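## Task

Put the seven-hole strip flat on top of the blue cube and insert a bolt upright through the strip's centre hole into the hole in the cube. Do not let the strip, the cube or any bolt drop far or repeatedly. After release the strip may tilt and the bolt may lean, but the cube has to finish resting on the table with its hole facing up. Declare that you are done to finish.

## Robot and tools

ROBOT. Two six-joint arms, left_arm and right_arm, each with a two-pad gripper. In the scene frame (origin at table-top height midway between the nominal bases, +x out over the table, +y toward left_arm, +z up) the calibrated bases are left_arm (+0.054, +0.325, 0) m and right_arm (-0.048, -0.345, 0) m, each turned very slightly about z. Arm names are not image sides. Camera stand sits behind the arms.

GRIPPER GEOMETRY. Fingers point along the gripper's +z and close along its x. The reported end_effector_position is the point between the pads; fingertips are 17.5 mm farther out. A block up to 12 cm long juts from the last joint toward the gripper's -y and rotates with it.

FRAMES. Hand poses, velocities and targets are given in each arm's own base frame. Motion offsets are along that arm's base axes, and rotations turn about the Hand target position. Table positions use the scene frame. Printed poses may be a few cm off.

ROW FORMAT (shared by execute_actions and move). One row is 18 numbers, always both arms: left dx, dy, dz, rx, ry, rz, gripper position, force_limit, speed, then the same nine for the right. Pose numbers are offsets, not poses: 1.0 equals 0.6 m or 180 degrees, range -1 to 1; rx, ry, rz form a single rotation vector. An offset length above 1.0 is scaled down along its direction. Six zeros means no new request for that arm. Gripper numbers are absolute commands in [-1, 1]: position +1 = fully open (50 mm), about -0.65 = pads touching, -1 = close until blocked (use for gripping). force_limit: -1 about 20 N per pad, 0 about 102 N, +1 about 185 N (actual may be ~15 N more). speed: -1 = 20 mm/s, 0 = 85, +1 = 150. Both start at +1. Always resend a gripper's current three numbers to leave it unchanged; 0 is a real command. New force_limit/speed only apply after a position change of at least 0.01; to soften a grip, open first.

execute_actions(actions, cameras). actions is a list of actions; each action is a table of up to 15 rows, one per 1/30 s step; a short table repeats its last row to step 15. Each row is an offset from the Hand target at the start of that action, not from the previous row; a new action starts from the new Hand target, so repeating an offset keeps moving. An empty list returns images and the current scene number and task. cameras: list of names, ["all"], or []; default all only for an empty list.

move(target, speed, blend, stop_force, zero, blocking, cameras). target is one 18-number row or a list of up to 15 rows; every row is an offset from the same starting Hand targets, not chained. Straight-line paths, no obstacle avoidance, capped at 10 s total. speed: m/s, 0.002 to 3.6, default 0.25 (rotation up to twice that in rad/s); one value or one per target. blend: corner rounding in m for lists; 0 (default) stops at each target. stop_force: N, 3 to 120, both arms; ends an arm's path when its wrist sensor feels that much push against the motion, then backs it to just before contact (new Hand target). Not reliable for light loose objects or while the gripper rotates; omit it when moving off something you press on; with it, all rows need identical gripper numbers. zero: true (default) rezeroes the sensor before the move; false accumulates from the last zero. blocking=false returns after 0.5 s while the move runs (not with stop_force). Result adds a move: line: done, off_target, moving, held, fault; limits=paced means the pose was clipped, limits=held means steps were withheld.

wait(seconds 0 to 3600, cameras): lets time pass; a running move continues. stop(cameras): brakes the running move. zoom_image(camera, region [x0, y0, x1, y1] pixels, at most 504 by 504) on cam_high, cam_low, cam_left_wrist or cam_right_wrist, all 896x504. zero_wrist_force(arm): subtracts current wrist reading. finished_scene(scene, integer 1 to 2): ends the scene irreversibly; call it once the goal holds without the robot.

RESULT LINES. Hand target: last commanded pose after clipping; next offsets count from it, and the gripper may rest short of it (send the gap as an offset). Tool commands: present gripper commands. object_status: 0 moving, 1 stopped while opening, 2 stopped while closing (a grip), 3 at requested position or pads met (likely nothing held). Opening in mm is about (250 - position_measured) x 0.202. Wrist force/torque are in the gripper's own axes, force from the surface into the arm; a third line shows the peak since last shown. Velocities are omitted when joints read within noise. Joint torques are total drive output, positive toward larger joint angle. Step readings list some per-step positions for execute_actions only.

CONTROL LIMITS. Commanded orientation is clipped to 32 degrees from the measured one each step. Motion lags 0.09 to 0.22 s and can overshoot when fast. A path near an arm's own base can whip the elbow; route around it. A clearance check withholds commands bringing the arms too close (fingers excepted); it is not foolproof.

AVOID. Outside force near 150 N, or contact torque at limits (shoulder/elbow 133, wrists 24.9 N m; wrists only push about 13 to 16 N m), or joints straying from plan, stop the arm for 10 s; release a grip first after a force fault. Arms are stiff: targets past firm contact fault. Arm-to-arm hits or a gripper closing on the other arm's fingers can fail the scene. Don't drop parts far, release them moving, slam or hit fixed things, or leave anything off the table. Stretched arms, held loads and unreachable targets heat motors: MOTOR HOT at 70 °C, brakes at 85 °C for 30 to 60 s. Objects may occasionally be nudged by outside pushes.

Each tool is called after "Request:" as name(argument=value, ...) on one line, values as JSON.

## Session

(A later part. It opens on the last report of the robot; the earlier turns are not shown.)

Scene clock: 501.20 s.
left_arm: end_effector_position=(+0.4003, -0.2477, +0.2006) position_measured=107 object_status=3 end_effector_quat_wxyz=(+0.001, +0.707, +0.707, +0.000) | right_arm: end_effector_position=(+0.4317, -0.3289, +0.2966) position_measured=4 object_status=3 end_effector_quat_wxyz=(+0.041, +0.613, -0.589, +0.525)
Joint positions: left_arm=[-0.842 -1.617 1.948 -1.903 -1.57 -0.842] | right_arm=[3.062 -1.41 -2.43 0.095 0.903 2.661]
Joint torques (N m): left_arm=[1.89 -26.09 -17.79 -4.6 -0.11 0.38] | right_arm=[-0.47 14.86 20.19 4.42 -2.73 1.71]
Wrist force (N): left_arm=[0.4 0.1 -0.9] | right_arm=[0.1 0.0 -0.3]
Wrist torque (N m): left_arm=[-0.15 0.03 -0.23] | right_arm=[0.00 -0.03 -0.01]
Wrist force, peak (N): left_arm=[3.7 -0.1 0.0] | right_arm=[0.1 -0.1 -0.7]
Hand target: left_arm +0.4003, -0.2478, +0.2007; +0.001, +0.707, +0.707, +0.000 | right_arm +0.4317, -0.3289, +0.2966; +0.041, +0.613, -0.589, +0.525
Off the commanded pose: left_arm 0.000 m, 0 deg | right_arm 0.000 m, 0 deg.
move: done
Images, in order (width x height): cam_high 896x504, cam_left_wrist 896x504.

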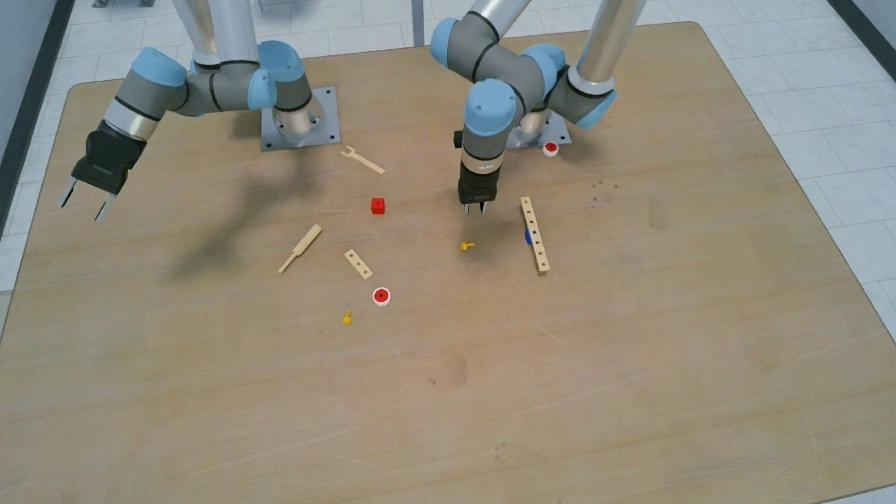

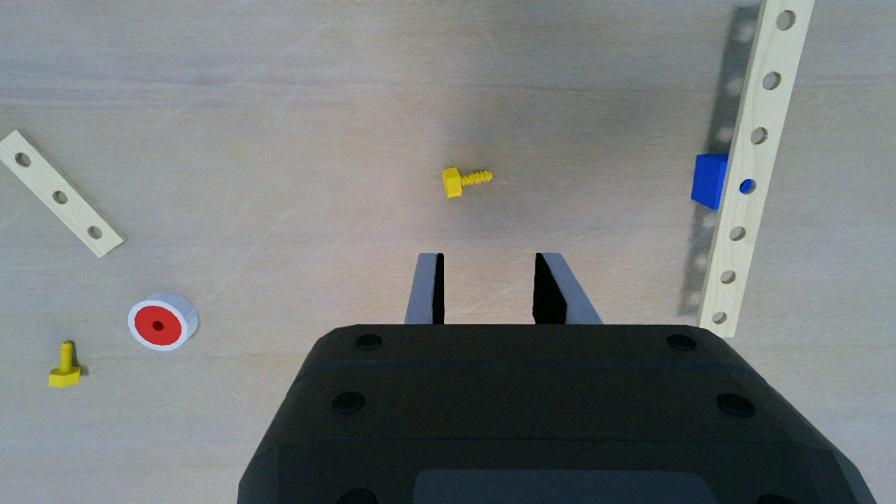

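Request:
move(target=[0.001,-0.0345,-0.168,0.0949,-0.0825,0.5383,0.6,-0.8,-1,0,0,0,0,0,0,0.992157,1,1], speed=0.25, cameras=["cam_left_wrist"])

Request:
zoom_image(camera="cam_left_wrist", region=[400, 0, 580, 180])

Scene clock: 542.77 s.
left_arm: end_effector_position=(+0.4009, -0.2685, +0.0999) position_measured=63 object_status=3 end_effector_quat_wxyz=(-0.012, -0.069, +0.982, +0.174) | right_arm: end_effector_position=(+0.4317, -0.3289, +0.2966) position_measured=4 object_status=3 end_effector_quat_wxyz=(+0.041, +0.613, -0.589, +0.525)
Joint positions: left_arm=[-0.959 -1.338 1.878 -1.797 -1.414 -2.694] | right_arm=[3.062 -1.41 -2.43 0.095 0.903 2.661]
Joint torques (N m): left_arm=[0.16 -40.57 -7.36 -4.41 1.57 -0.57] | right_arm=[-0.97 14.52 20.72 4.31 -2.87 1.88]
Wrist force (N): left_arm=[0.2 -0.1 -2.0] | right_arm=[0.2 0.1 -0.7]
Wrist torque (N m): left_arm=[-0.32 0.11 -0.38] | right_arm=[0.02 -0.05 -0.01]
Wrist force, peak (N): left_arm=[0.5 0.2 -2.2] | right_arm=[0.3 0.1 -0.7]
Hand target: left_arm +0.4009, -0.2685, +0.0999; -0.012, -0.069, +0.982, +0.174 | right_arm +0.4317, -0.3289, +0.2966; +0.041, +0.613, -0.589, +0.525
Off the commanded pose: left_arm 0.000 m, 0 deg | right_arm 0.000 m, 0 deg.
move: done

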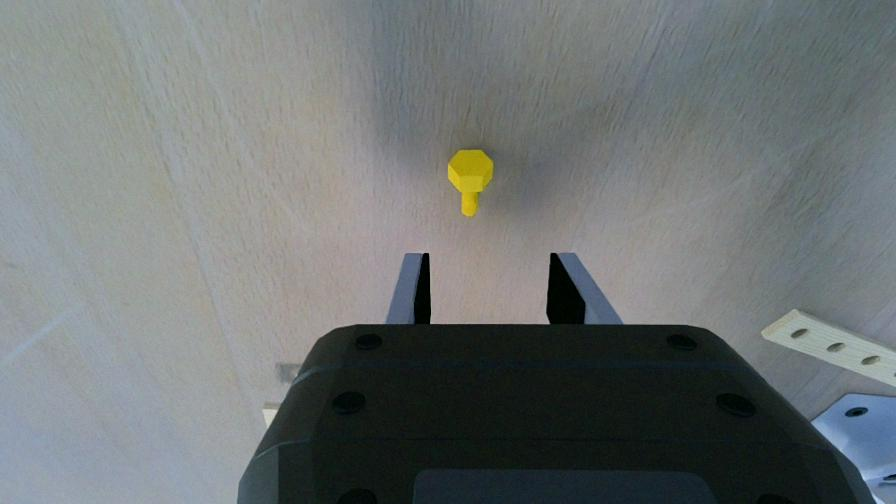

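Scaled by 2.800 from the camera's image (finer frame: 1280x720).

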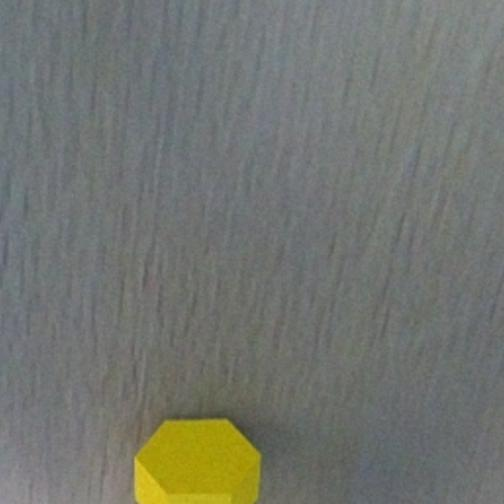

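Request:
move(target=[[0.007,0.001,-0.1,0,0,0,0.6,-0.8,-1,0,0,0,0,0,0,0.992157,1,1],[0.007,0.001,-0.1278,0,0,0,0.6,-0.8,-1,0,0,0,0,0,0,0.992157,1,1]], speed=[0.15,0.03], stop_force=6, cameras=["cam_left_wrist"])

Request:
zoom_image(camera="cam_left_wrist", region=[400, 160, 580, 330])

Scene clock: 557.00 s.
left_arm: end_effector_position=(+0.4051, -0.2679, +0.0232) position_measured=63 object_status=3 end_effector_quat_wxyz=(-0.012, -0.069, +0.982, +0.174) | right_arm: end_effector_position=(+0.4317, -0.3289, +0.2966) position_measured=4 object_status=3 end_effector_quat_wxyz=(+0.041, +0.613, -0.589, +0.525)
Joint positions: left_arm=[-0.952 -1.217 1.955 -1.996 -1.411 -2.687] | right_arm=[3.062 -1.41 -2.43 0.095 0.903 2.661]
Joint torques (N m): left_arm=[-10.14 -43.16 -30.65 -0.39 -1.01 -1.66] | right_arm=[-0.19 14.74 20.07 4.68 -3.01 1.75]
Wrist force (N): left_arm=[0.4 0.2 -2.2] | right_arm=[0.2 0.2 -0.4]
Wrist torque (N m): left_arm=[-0.28 0.08 -0.38] | right_arm=[0.02 -0.05 0.00]
Wrist force, peak (N): left_arm=[0.7 0.7 -3.7] | right_arm=[0.1 0.2 -0.9]
Hand target: left_arm +0.4051, -0.2679, +0.0232; -0.012, -0.069, +0.982, +0.174 | right_arm +0.4317, -0.3289, +0.2966; +0.041, +0.613, -0.589, +0.525
Off the commanded pose: left_arm 0.000 m, 0 deg | right_arm 0.000 m, 0 deg.
move: done

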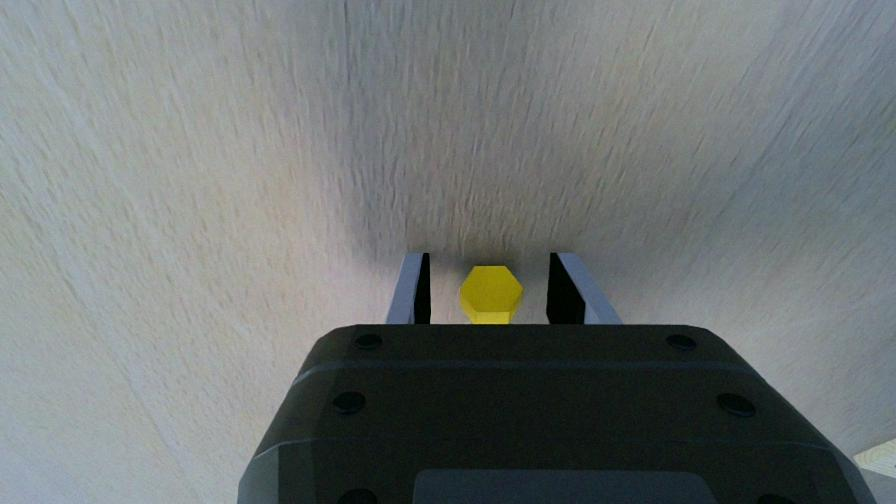

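Scaled by 2.800 from the camera's image (finer frame: 1280x720).

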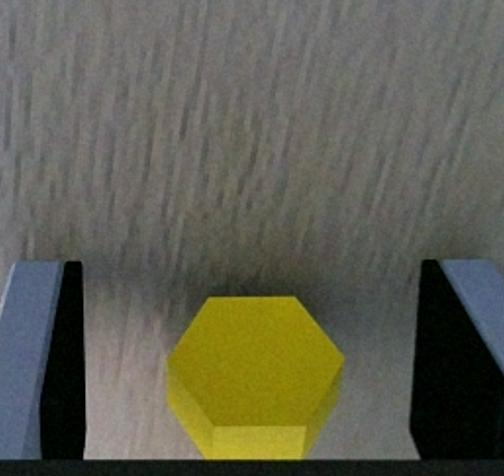

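Request:
move(target=[0,0,0,0,0,0,-1,-0.9,-1,0,0,0,0,0,0,0.992157,1,1], cameras=["cam_left_wrist"])

Request:
zoom_image(camera="cam_left_wrist", region=[400, 160, 580, 330])

Scene clock: 571.07 s.
left_arm: end_effector_position=(+0.4051, -0.2679, +0.0232) position_measured=159 object_status=2 end_effector_quat_wxyz=(-0.012, -0.069, +0.982, +0.174) | right_arm: end_effector_position=(+0.4317, -0.3289, +0.2966) position_measured=4 object_status=3 end_effector_quat_wxyz=(+0.041, +0.613, -0.589, +0.525)
Joint positions: left_arm=[-0.952 -1.217 1.955 -1.996 -1.411 -2.687] | right_arm=[3.062 -1.41 -2.43 0.095 0.903 2.661]
Joint torques (N m): left_arm=[-8.98 -43.6 -29.46 -0.49 -1.03 -1.77] | right_arm=[-0.49 15.57 19.73 4.57 -2.93 1.73]
Wrist force (N): left_arm=[0.5 -0.1 -2.1] | right_arm=[0.0 0.1 -0.6]
Wrist torque (N m): left_arm=[-0.33 0.06 -0.39] | right_arm=[0.00 -0.02 0.00]
Wrist force, peak (N): left_arm=[0.6 0.3 -2.3] | right_arm=[0.3 0.2 -0.7]
Hand target: left_arm +0.4051, -0.2679, +0.0232; -0.012, -0.069, +0.982, +0.174 | right_arm +0.4317, -0.3289, +0.2966; +0.041, +0.613, -0.589, +0.525
Off the commanded pose: left_arm 0.000 m, 0 deg | right_arm 0.000 m, 0 deg.
move: done

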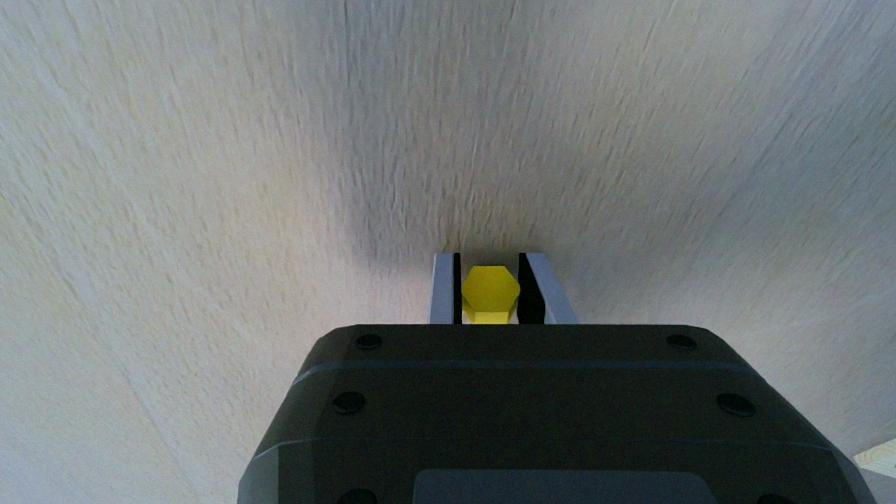

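Scaled by 2.800 from the camera's image (finer frame: 1280x720).

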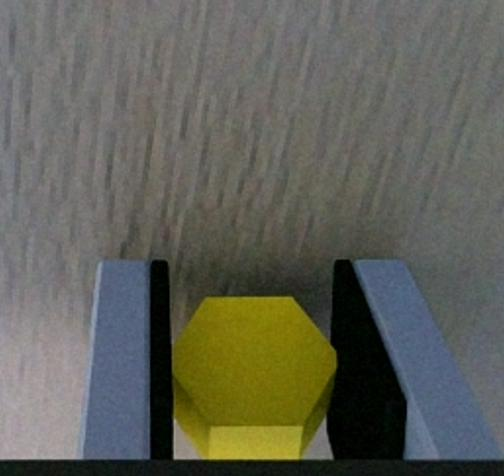

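Request:
move(target=[[0,0,0.12,0,0,0,-1,-0.9,-1,0,0,0,0,0,0,0.992157,1,1],[0.0033,0.3328,0.27,-0.5013,0.0527,-0.1220,-1,-0.9,-1,0,0,0,0,0,0,0.992157,1,1]], speed=0.2, blend=[0.02,0], cameras=["cam_left_wrist","cam_low","cam_high"])

Request:
zoom_image(camera="cam_low", region=[380, 80, 560, 240])

Scene clock: 606.83 s.
left_arm: end_effector_position=(+0.4070, -0.1015, +0.1703) position_measured=159 object_status=2 end_effector_quat_wxyz=(-0.086, +0.108, +0.880, -0.454) | right_arm: end_effector_position=(+0.4317, -0.3289, +0.2966) position_measured=4 object_status=3 end_effector_quat_wxyz=(+0.041, +0.613, -0.589, +0.525)
Joint positions: left_arm=[-0.07 -1.444 2.08 -1.879 -2.492 -1.231] | right_arm=[3.062 -1.41 -2.43 0.095 0.903 2.661]
Joint torques (N m): left_arm=[-9.67 -35.06 -6.09 -4.32 -0.64 0.45] | right_arm=[-0.89 15.69 19.96 4.72 -2.81 1.85]
Wrist force (N): left_arm=[0.6 1.6 0.4] | right_arm=[0.1 0.1 -0.6]
Wrist torque (N m): left_arm=[0.32 0.04 0.20] | right_arm=[0.01 -0.03 0.00]
Wrist force, peak (N): left_arm=[2.2 5.2 -0.4] | right_arm=[0.3 0.1 -0.8]
Hand target: left_arm +0.4069, -0.1016, +0.1703; -0.086, +0.108, +0.880, -0.454 (not the last commanded pose) | right_arm +0.4317, -0.3289, +0.2966; +0.041, +0.613, -0.589, +0.525
Off the commanded pose: left_arm 0.036 m, 16 deg | right_arm 0.000 m, 0 deg.
move: held (left_arm; a check stopped the path); path passed 1 of 2 targets; limits=held
pose unreachable (left arm): on one or more control steps of this call, first in action 0 (counted from 0), this arm could not follow its commanded pose, so it was not sent that pose on those steps. It may still have moved: this result reports where it is.
cause: moving toward the commanded pose would bring two parts of the arm too close to each other (its gripper and another part of the arm, with joints 4 (wrist 1) to 6 (wrist 3) between them, 5 mm apart when it was first held).
Images, in order (width x height): cam_high 896x504, cam_low 896x504, cam_left_wrist 896x504.

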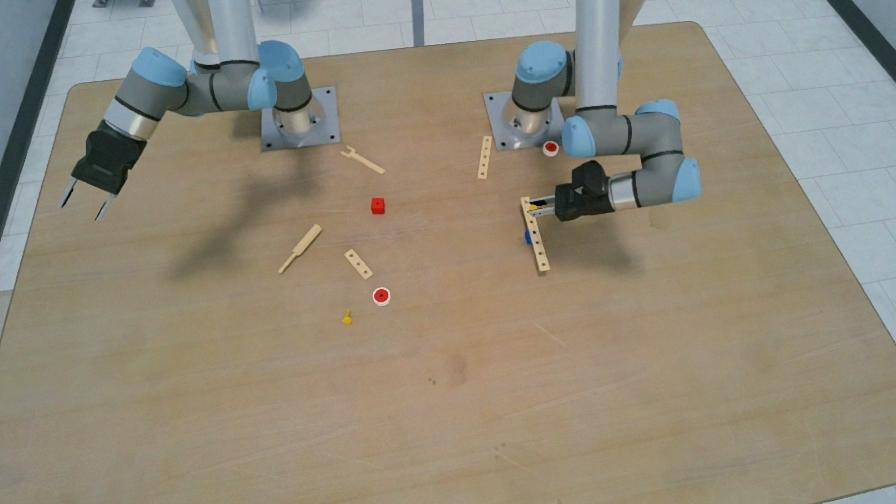

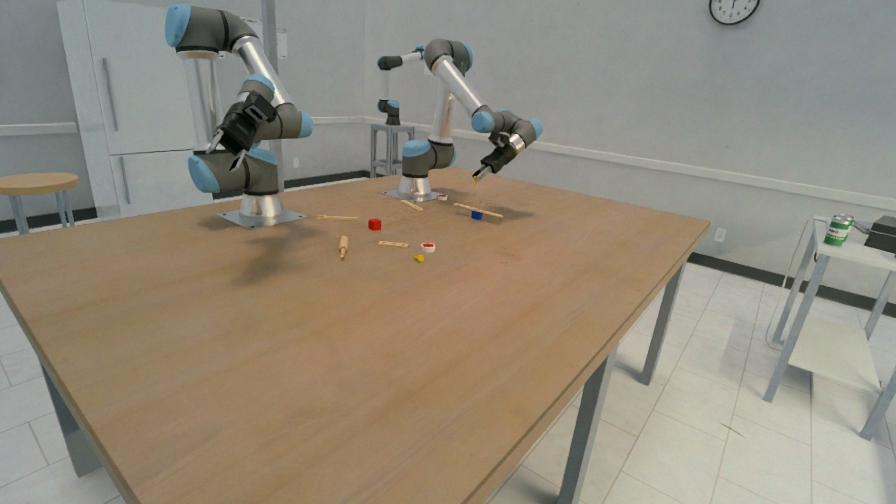

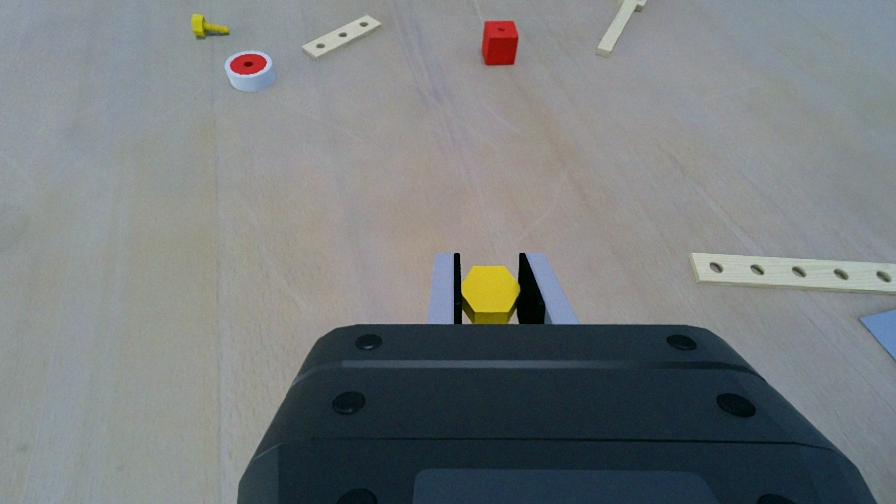

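Scaled by 2.800 from the camera's image (finer frame: 1280x720).

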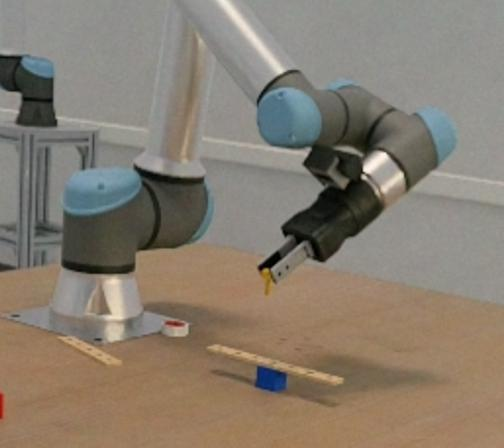

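Request:
move(target=[[0.0107,0.0477,0,-0.0793,0.0350,-0.2154,-1,-0.9,-1,0,0,0,0,0,0,0.992157,1,1],[0.0107,0.0477,-0.09,-0.0793,0.0350,-0.2154,-1,-0.9,-1,0,0,0,0,0,0,0.992157,1,1]], speed=0.2, blend=[0.02,0], cameras=["cam_left_wrist","cam_low","cam_high"])

Request:
zoom_image(camera="cam_low", region=[400, 120, 560, 240])

Scene clock: 628.87 s.
left_arm: end_effector_position=(+0.4070, -0.1007, +0.1703) position_measured=159 object_status=2 end_effector_quat_wxyz=(-0.092, +0.118, +0.877, -0.457) | right_arm: end_effector_position=(+0.4317, -0.3289, +0.2966) position_measured=4 object_status=3 end_effector_quat_wxyz=(+0.041, +0.613, -0.589, +0.525)
Joint positions: left_arm=[-0.068 -1.433 2.063 -1.837 -2.492 -1.19] | right_arm=[3.062 -1.41 -2.43 0.095 0.903 2.661]
Joint torques (N m): left_arm=[3 -35.64 -7.39 -4.13 -2.71 -1.08] | right_arm=[-0.57 16.07 19.84 4.73 -2.94 1.85]
Wrist force (N): left_arm=[0.3 1.7 0.3] | right_arm=[0.1 0.1 -0.5]
Wrist torque (N m): left_arm=[0.32 0.09 0.20] | right_arm=[0.00 -0.03 -0.01]
Wrist force, peak (N): left_arm=[0.5 3.6 1.3] | right_arm=[0.3 0.1 -0.7]
Hand target: left_arm +0.4070, -0.1007, +0.1703; -0.092, +0.118, +0.877, -0.457 (not the last commanded pose) | right_arm +0.4317, -0.3289, +0.2966; +0.041, +0.613, -0.589, +0.525
Off the commanded pose: left_arm 0.061 m, 40 deg | right_arm 0.000 m, 0 deg.
move: held (left_arm; a check stopped the path); path passed 0 of 2 targets; limits=held
pose unreachable (left arm): on one or more control steps of this call, first in action 0 (counted from 0), this arm could not follow its commanded pose, so it was not sent that pose on those steps. It may still have moved: this result reports where it is.
cause: moving toward the commanded pose would bring two parts of the arm too close to each other (its gripper and another part of the arm, with joints 4 (wrist 1) to 6 (wrist 3) between them, 3 mm apart when it was first held).
Images, in order (width x height): cam_high 896x504, cam_low 896x504, cam_left_wrist 896x504.

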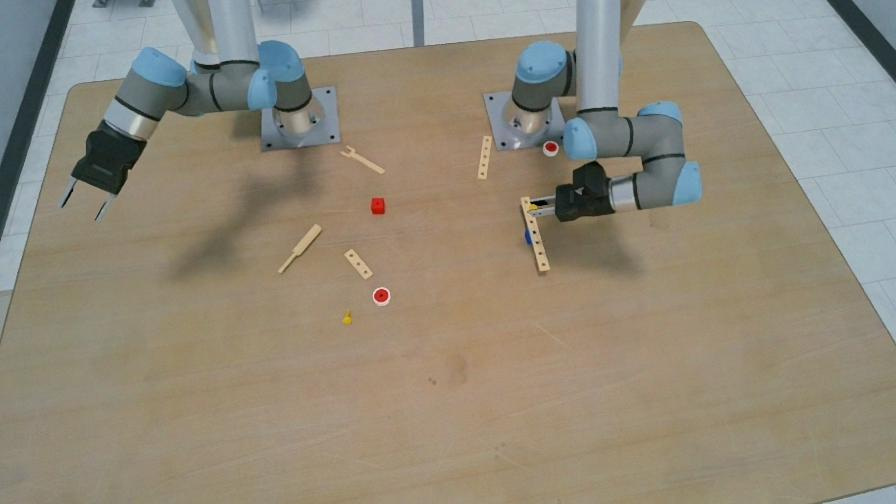

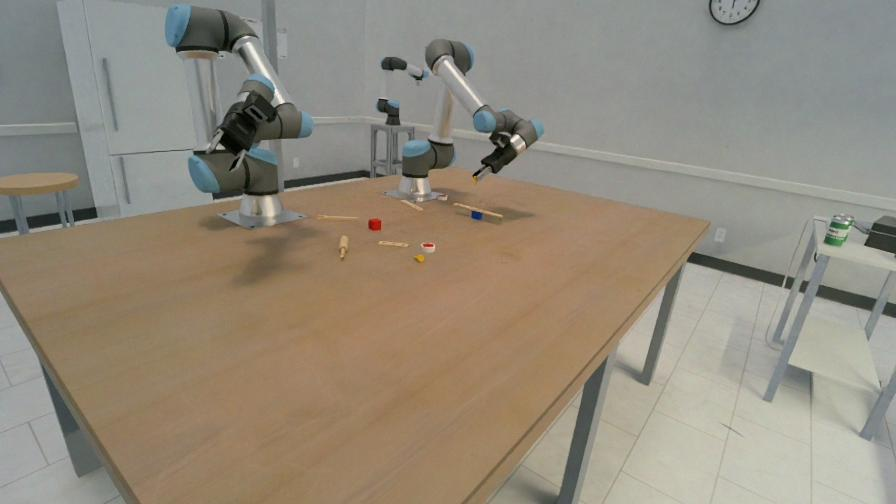

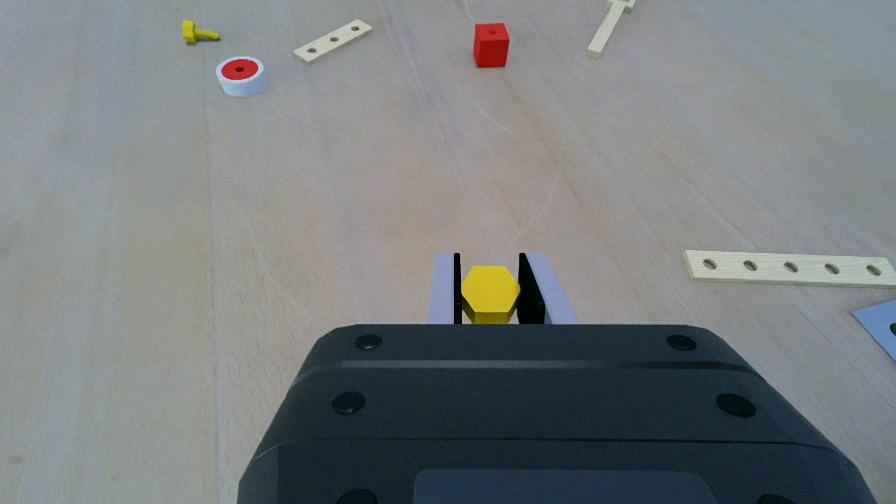

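Scaled by 3.150 from the camera's image (finer frame: 1280x720).

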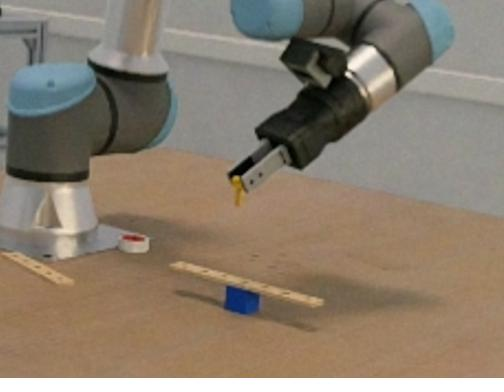

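Request:
move(target=[0.0107,0.0477,0,0.1529,-0.1317,-0.2098,-1,-0.9,-1,0,0,0,0,0,0,0.992157,1,1], speed=0.2)

Request:
move(target=[0,0,-0.04,-0.1593,0.2276,0,-1,-0.9,-1,0,0,0,0,0,0,0.992157,1,1], speed=0.2, cameras=["cam_left_wrist","cam_low","cam_high"])

Request:
zoom_image(camera="cam_low", region=[400, 120, 560, 240])

Scene clock: 650.43 s.
left_arm: end_effector_position=(+0.4133, -0.0722, +0.1703) position_measured=159 object_status=2 end_effector_quat_wxyz=(-0.080, +0.455, +0.874, -0.154) | right_arm: end_effector_position=(+0.4317, -0.3289, +0.2966) position_measured=4 object_status=3 end_effector_quat_wxyz=(+0.041, +0.613, -0.589, +0.525)
Joint positions: left_arm=[-0.322 -1.55 1.949 -1.757 -1.849 -0.903] | right_arm=[3.062 -1.41 -2.43 0.095 0.903 2.661]
Joint torques (N m): left_arm=[12.31 -19.65 -30.22 -0.85 -0.48 -1.77] | right_arm=[0 15.19 20.53 4.61 -2.9 1.82]
Wrist force (N): left_arm=[0.2 0.6 -0.3] | right_arm=[0.1 0.1 -0.6]
Wrist torque (N m): left_arm=[0.05 0.05 0.01] | right_arm=[0.01 -0.03 0.00]
Wrist force, peak (N): left_arm=[0.9 2.6 0.6] | right_arm=[0.2 0.0 -0.9]
Hand target: left_arm +0.4134, -0.0721, +0.1703; -0.080, +0.455, +0.874, -0.154 | right_arm +0.4317, -0.3289, +0.2966; +0.041, +0.613, -0.589, +0.525
Off the commanded pose: left_arm 0.000 m, 0 deg | right_arm 0.000 m, 0 deg.
move: done

Scene clock: 653.10 s.
left_arm: end_effector_position=(+0.4135, -0.0721, +0.1464) position_measured=159 object_status=2 end_effector_quat_wxyz=(-0.265, +0.378, +0.727, -0.509) | right_arm: end_effector_position=(+0.4317, -0.3289, +0.2966) position_measured=4 object_status=3 end_effector_quat_wxyz=(+0.041, +0.613, -0.589, +0.525)
Joint positions: left_arm=[-0.108 -1.023 1.56 -0.988 -2.238 -0.292] | right_arm=[3.062 -1.41 -2.43 0.095 0.903 2.661]
Joint torques (N m): left_arm=[-9.81 -42.07 -5.72 0.99 0.19 -0.13] | right_arm=[-0.77 15.78 20.16 4.78 -2.84 1.82]
Wrist force (N): left_arm=[0.2 2.0 0.1] | right_arm=[0.3 0.2 -0.6]
Wrist torque (N m): left_arm=[0.39 0.15 0.23] | right_arm=[0.03 -0.07 0.00]
Wrist force, peak (N): left_arm=[0.3 2.9 0.2] | right_arm=[0.3 0.2 -0.7]
Hand target: left_arm +0.4134, -0.0721, +0.1463; -0.265, +0.378, +0.727, -0.509 | right_arm +0.4317, -0.3289, +0.2966; +0.041, +0.613, -0.589, +0.525
Off the commanded pose: left_arm 0.000 m, 0 deg | right_arm 0.000 m, 0 deg.
move: done
Images, in order (width x height): cam_high 896x504, cam_low 896x504, cam_left_wrist 896x504.

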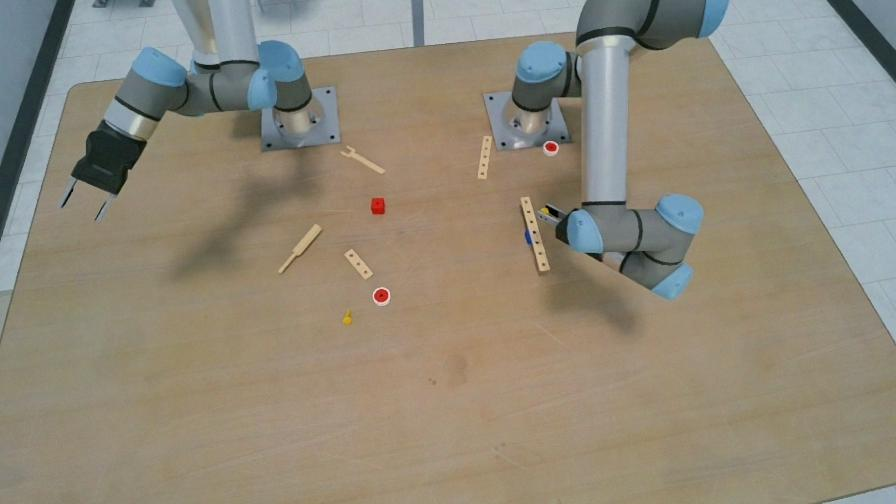

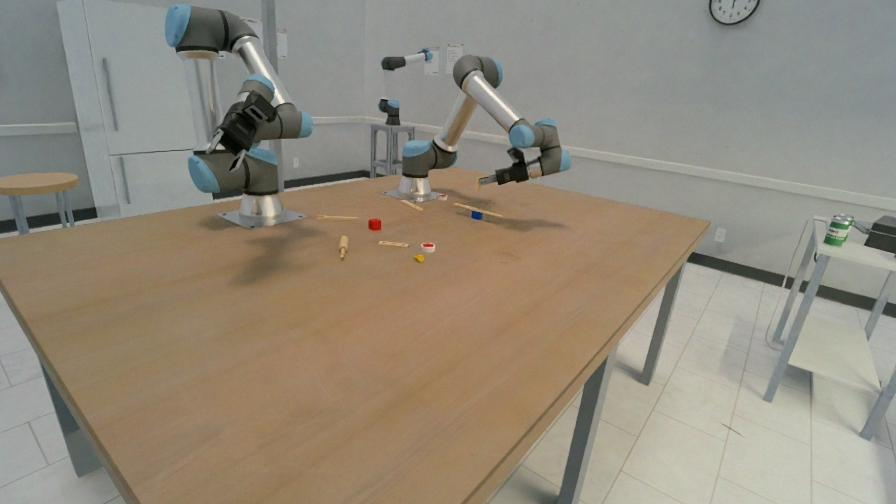

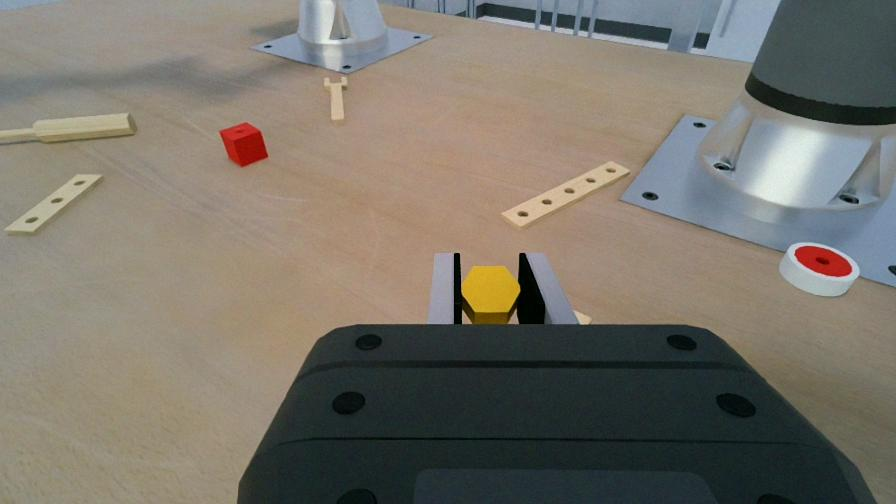

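Scaled by 3.150 from the camera's image (finer frame: 1280x720).

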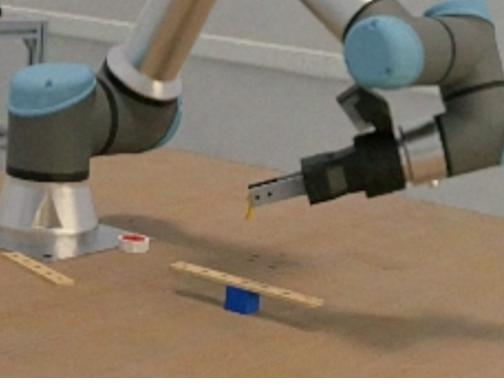

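Request:
move(target=[0,0,0,0,0,0,-1,-0.9,-1,0.0305,0.88,0.0057,0.3178,0.0454,0.6165,0.992157,1,1], speed=0.35, cameras=["cam_right_wrist","cam_low","cam_high"])

Scene clock: 667.97 s.
left_arm: end_effector_position=(+0.4134, -0.0721, +0.1463) position_measured=159 object_status=2 end_effector_quat_wxyz=(-0.265, +0.378, +0.727, -0.509) | right_arm: end_effector_position=(+0.4500, +0.1991, +0.3001) position_measured=4 object_status=3 end_effector_quat_wxyz=(-0.609, +0.793, +0.001, +0.000)
Joint positions: left_arm=[-0.108 -1.023 1.56 -0.988 -2.238 -0.292] | right_arm=[3.327 -1.731 -2.175 -0.206 2.823 2.195]
Joint torques (N m): left_arm=[-9.34 -43.75 -6 -0.75 -1.65 0.05] | right_arm=[-8 23.44 9.41 4.92 2.06 2.11]
Wrist force (N): left_arm=[0.6 2.0 -0.1] | right_arm=[0.4 -0.1 0.0]
Wrist torque (N m): left_arm=[0.40 0.08 0.23] | right_arm=[0.00 0.02 0.12]
Wrist force, peak (N): left_arm=[0.5 2.2 -0.1] | right_arm=[1.3 0.0 1.8]
Hand target: left_arm +0.4134, -0.0721, +0.1463; -0.265, +0.378, +0.727, -0.509 | right_arm +0.4500, +0.1991, +0.3000; -0.609, +0.793, +0.001, +0.000
Off the commanded pose: left_arm 0.000 m, 0 deg | right_arm 0.000 m, 0 deg.
move: done
Images, in order (width x height): cam_high 896x504, cam_low 896x504, cam_right_wrist 896x504.

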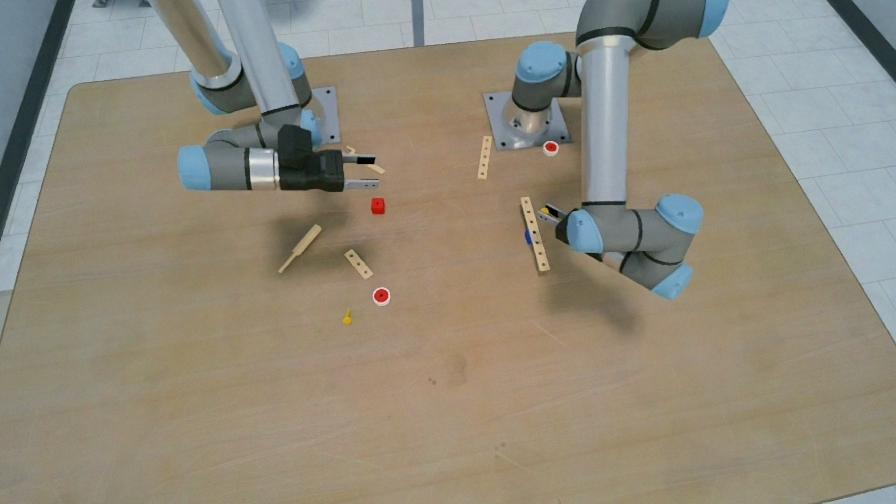

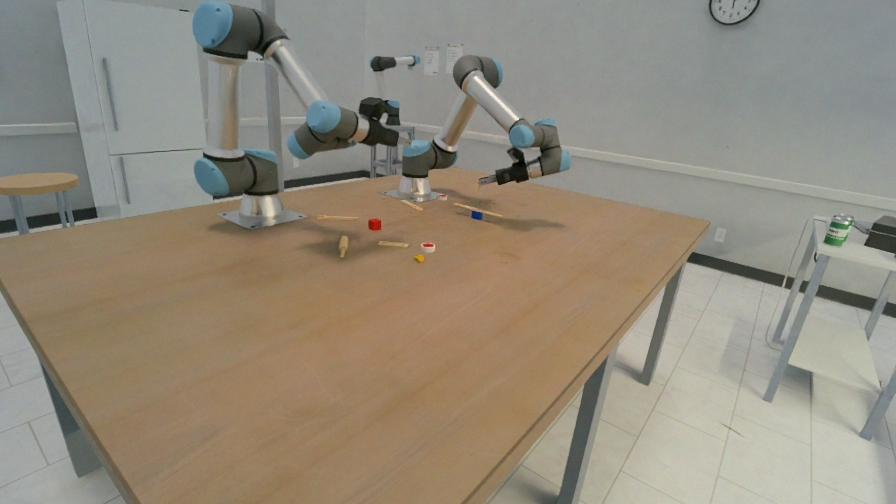

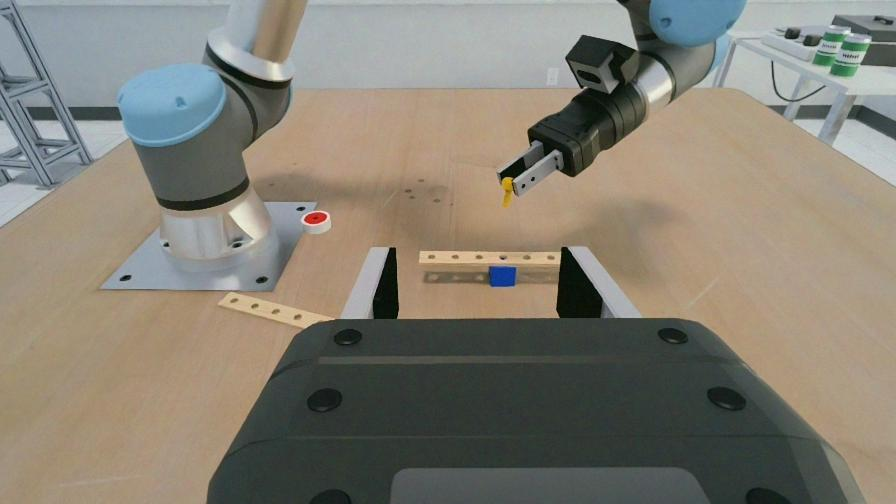

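Request:
move(target=[0,0,-0.09,0,0,0,-1,-0.9,-1,0.085,0.45,-0.32,0,0,0,0.992157,1,1], speed=0.2, cameras=["cam_right_wrist","cam_left_wrist"])

Request:
zoom_image(camera="cam_right_wrist", region=[380, 120, 600, 330])

Scene clock: 677.00 s.
left_arm: end_effector_position=(+0.4133, -0.0721, +0.0923) position_measured=159 object_status=2 end_effector_quat_wxyz=(-0.265, +0.378, +0.727, -0.509) | right_arm: end_effector_position=(+0.5010, +0.4691, +0.1081) position_measured=4 object_status=3 end_effector_quat_wxyz=(-0.609, +0.793, +0.001, +0.000)
Joint positions: left_arm=[-0.108 -0.952 1.604 -1.103 -2.238 -0.292] | right_arm=[3.799 -2.435 -1.837 0.718 2.442 2.818]
Joint torques (N m): left_arm=[-9.38 -52.81 -20.83 1.95 -1.17 -0.09] | right_arm=[-7.04 45.56 8.89 0.46 2.33 -1.96]
Wrist force (N): left_arm=[0.0 1.8 0.1] | right_arm=[0.7 -0.3 0.1]
Wrist torque (N m): left_arm=[0.35 0.18 0.22] | right_arm=[-0.04 -0.03 0.09]
Wrist force, peak (N): left_arm=[0.4 2.5 0.4] | right_arm=[0.1 -1.7 -2.6]
Hand target: left_arm +0.4134, -0.0721, +0.0923; -0.265, +0.378, +0.727, -0.509 | right_arm +0.5010, +0.4691, +0.1080; -0.609, +0.793, +0.001, +0.000
Off the commanded pose: left_arm 0.000 m, 0 deg | right_arm 0.000 m, 0 deg.
move: done
Images, in order (width x height): cam_left_wrist 896x504, cam_right_wrist 896x504.

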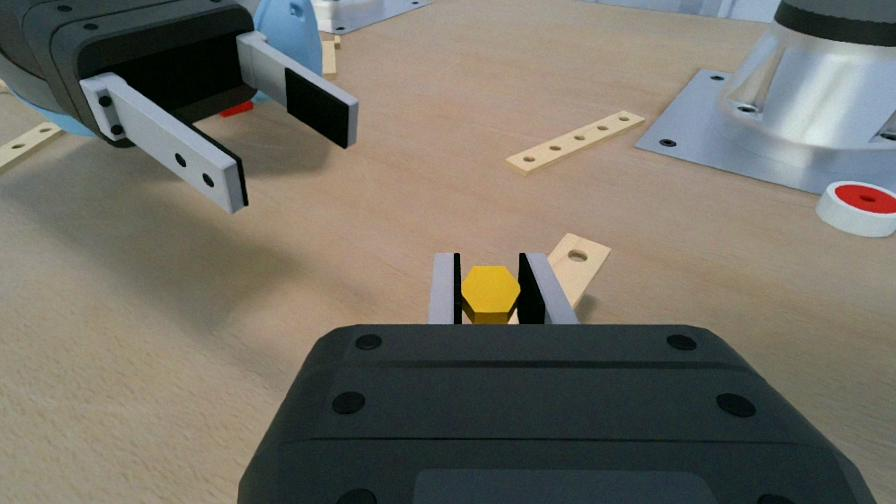

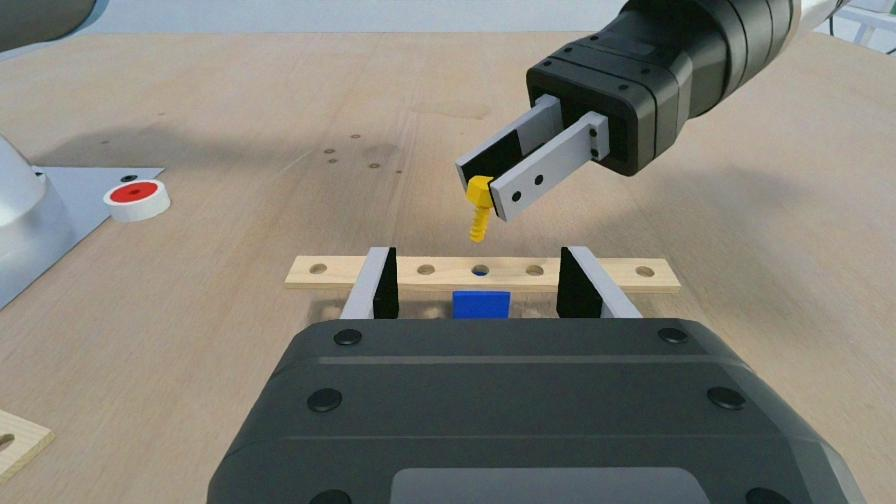

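Scaled by 2.291 from the camera's image (finer frame: 1280x720).

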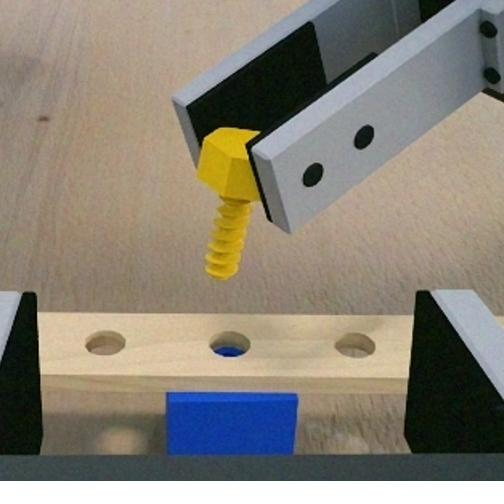

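Request:
move(target=[-0.0025,-0.003,0,0.0319,-0.0455,0,-1,-0.9,-1,0,0,0,0,0,0,0.992157,1,1], speed=0.1, cameras=["cam_right_wrist","cam_left_wrist"])

Request:
zoom_image(camera="cam_right_wrist", region=[420, 160, 560, 320])

Scene clock: 690.70 s.
left_arm: end_effector_position=(+0.4118, -0.0740, +0.0923) position_measured=159 object_status=2 end_effector_quat_wxyz=(-0.231, +0.400, +0.768, -0.443) | right_arm: end_effector_position=(+0.5010, +0.4691, +0.1080) position_measured=4 object_status=3 end_effector_quat_wxyz=(-0.609, +0.793, +0.001, +0.000)
Joint positions: left_arm=[-0.133 -1.064 1.702 -1.304 -2.197 -0.432] | right_arm=[3.799 -2.435 -1.837 0.718 2.442 2.818]
Joint torques (N m): left_arm=[12.19 -37.52 -28.57 0.67 -2.2 1.74] | right_arm=[-12.04 43.46 22.94 0.35 -1.31 -2.18]
Wrist force (N): left_arm=[0.5 1.8 0.0] | right_arm=[0.8 -0.3 0.0]
Wrist torque (N m): left_arm=[0.34 0.06 0.08] | right_arm=[-0.05 -0.05 0.09]
Wrist force, peak (N): left_arm=[-0.1 2.5 0.0] | right_arm=[1.0 -0.5 0.0]
Hand target: left_arm +0.4119, -0.0739, +0.0923; -0.231, +0.400, +0.768, -0.443 | right_arm +0.5010, +0.4691, +0.1080; -0.609, +0.793, +0.001, +0.000
Off the commanded pose: left_arm 0.000 m, 0 deg | right_arm 0.000 m, 0 deg.
move: done
Images, in order (width x height): cam_left_wrist 896x504, cam_right_wrist 896x504.

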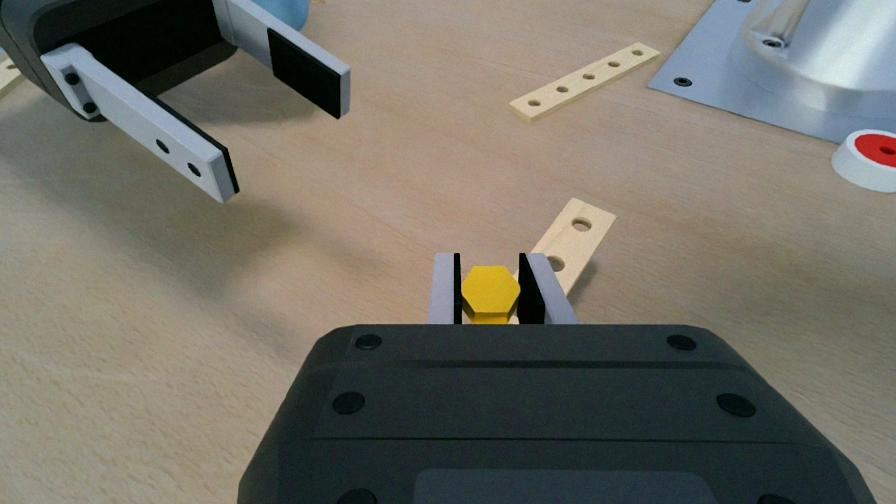

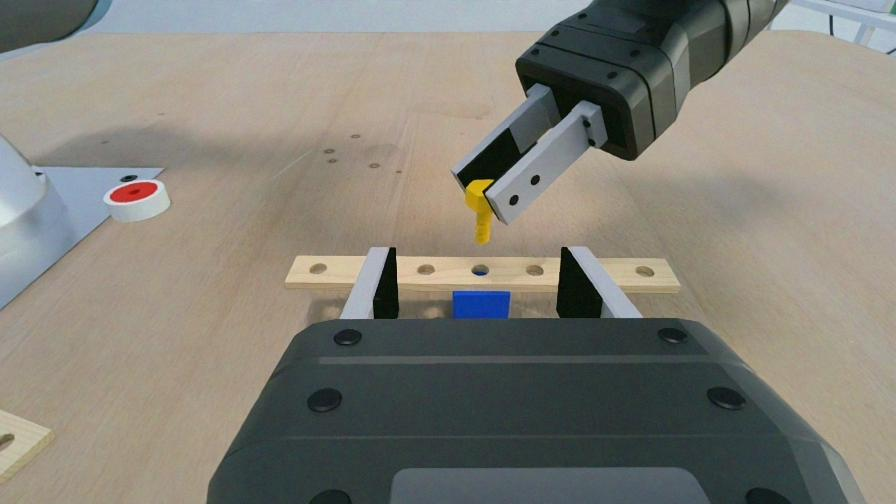

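Scaled by 3.150 from the camera's image (finer frame: 1280x720).

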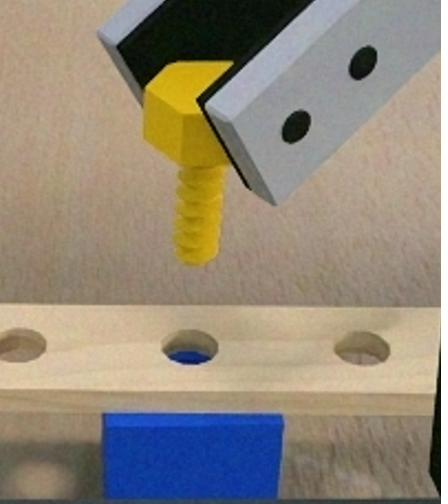

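Request:
move(target=[-0.0022,-0.0015,-0.0233,0.0080,-0.0114,0,-1,-0.9,-1,0,0,0,0,0,0,0.992157,1,1], speed=0.05, cameras=["cam_right_wrist"])

Request:
zoom_image(camera="cam_right_wrist", region=[430, 190, 530, 320])

Scene clock: 715.47 s.
left_arm: end_effector_position=(+0.4104, -0.0748, +0.0783) position_measured=159 object_status=2 end_effector_quat_wxyz=(-0.222, +0.405, +0.778, -0.426) | right_arm: end_effector_position=(+0.5010, +0.4691, +0.1080) position_measured=4 object_status=3 end_effector_quat_wxyz=(-0.609, +0.793, +0.001, +0.000)
Joint positions: left_arm=[-0.142 -1.073 1.742 -1.387 -2.185 -0.467] | right_arm=[3.799 -2.435 -1.837 0.718 2.442 2.818]
Joint torques (N m): left_arm=[5.82 -36.98 -30.12 1.29 -2.36 1.92] | right_arm=[-11.83 43.41 22.36 0.64 -1.26 -1.92]
Wrist force (N): left_arm=[0.4 1.4 0.0] | right_arm=[0.8 -0.4 -0.2]
Wrist torque (N m): left_arm=[0.30 0.07 0.13] | right_arm=[-0.06 -0.05 0.10]
Wrist force, peak (N): left_arm=[0.7 1.8 0.0] | right_arm=[1.0 -0.4 -0.2]
Hand target: left_arm +0.4106, -0.0748, +0.0784; -0.222, +0.405, +0.778, -0.426 | right_arm +0.5010, +0.4691, +0.1080; -0.609, +0.793, +0.001, +0.000
Off the commanded pose: left_arm 0.000 m, 0 deg | right_arm 0.000 m, 0 deg.
move: done

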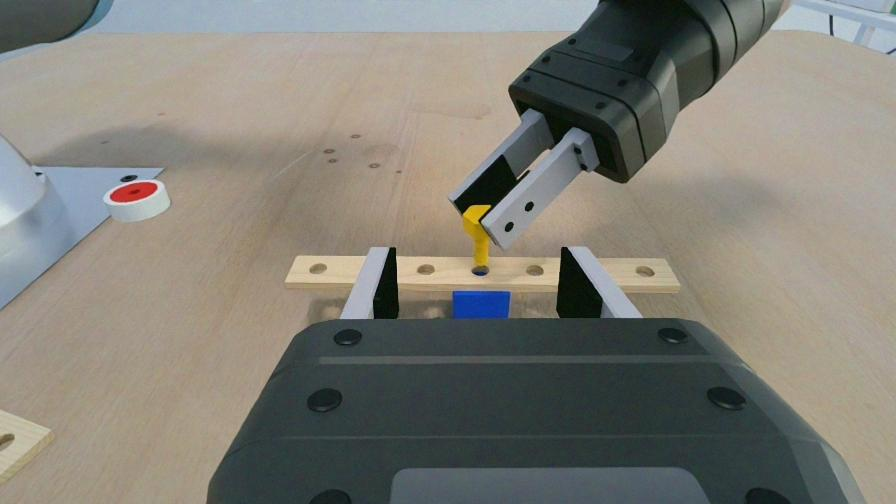

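Scaled by 3.877 from the camera's image (finer frame: 1280x720).

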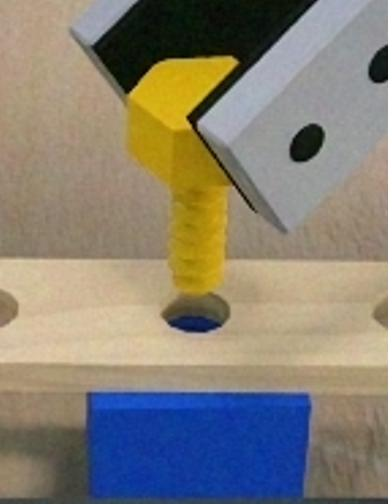

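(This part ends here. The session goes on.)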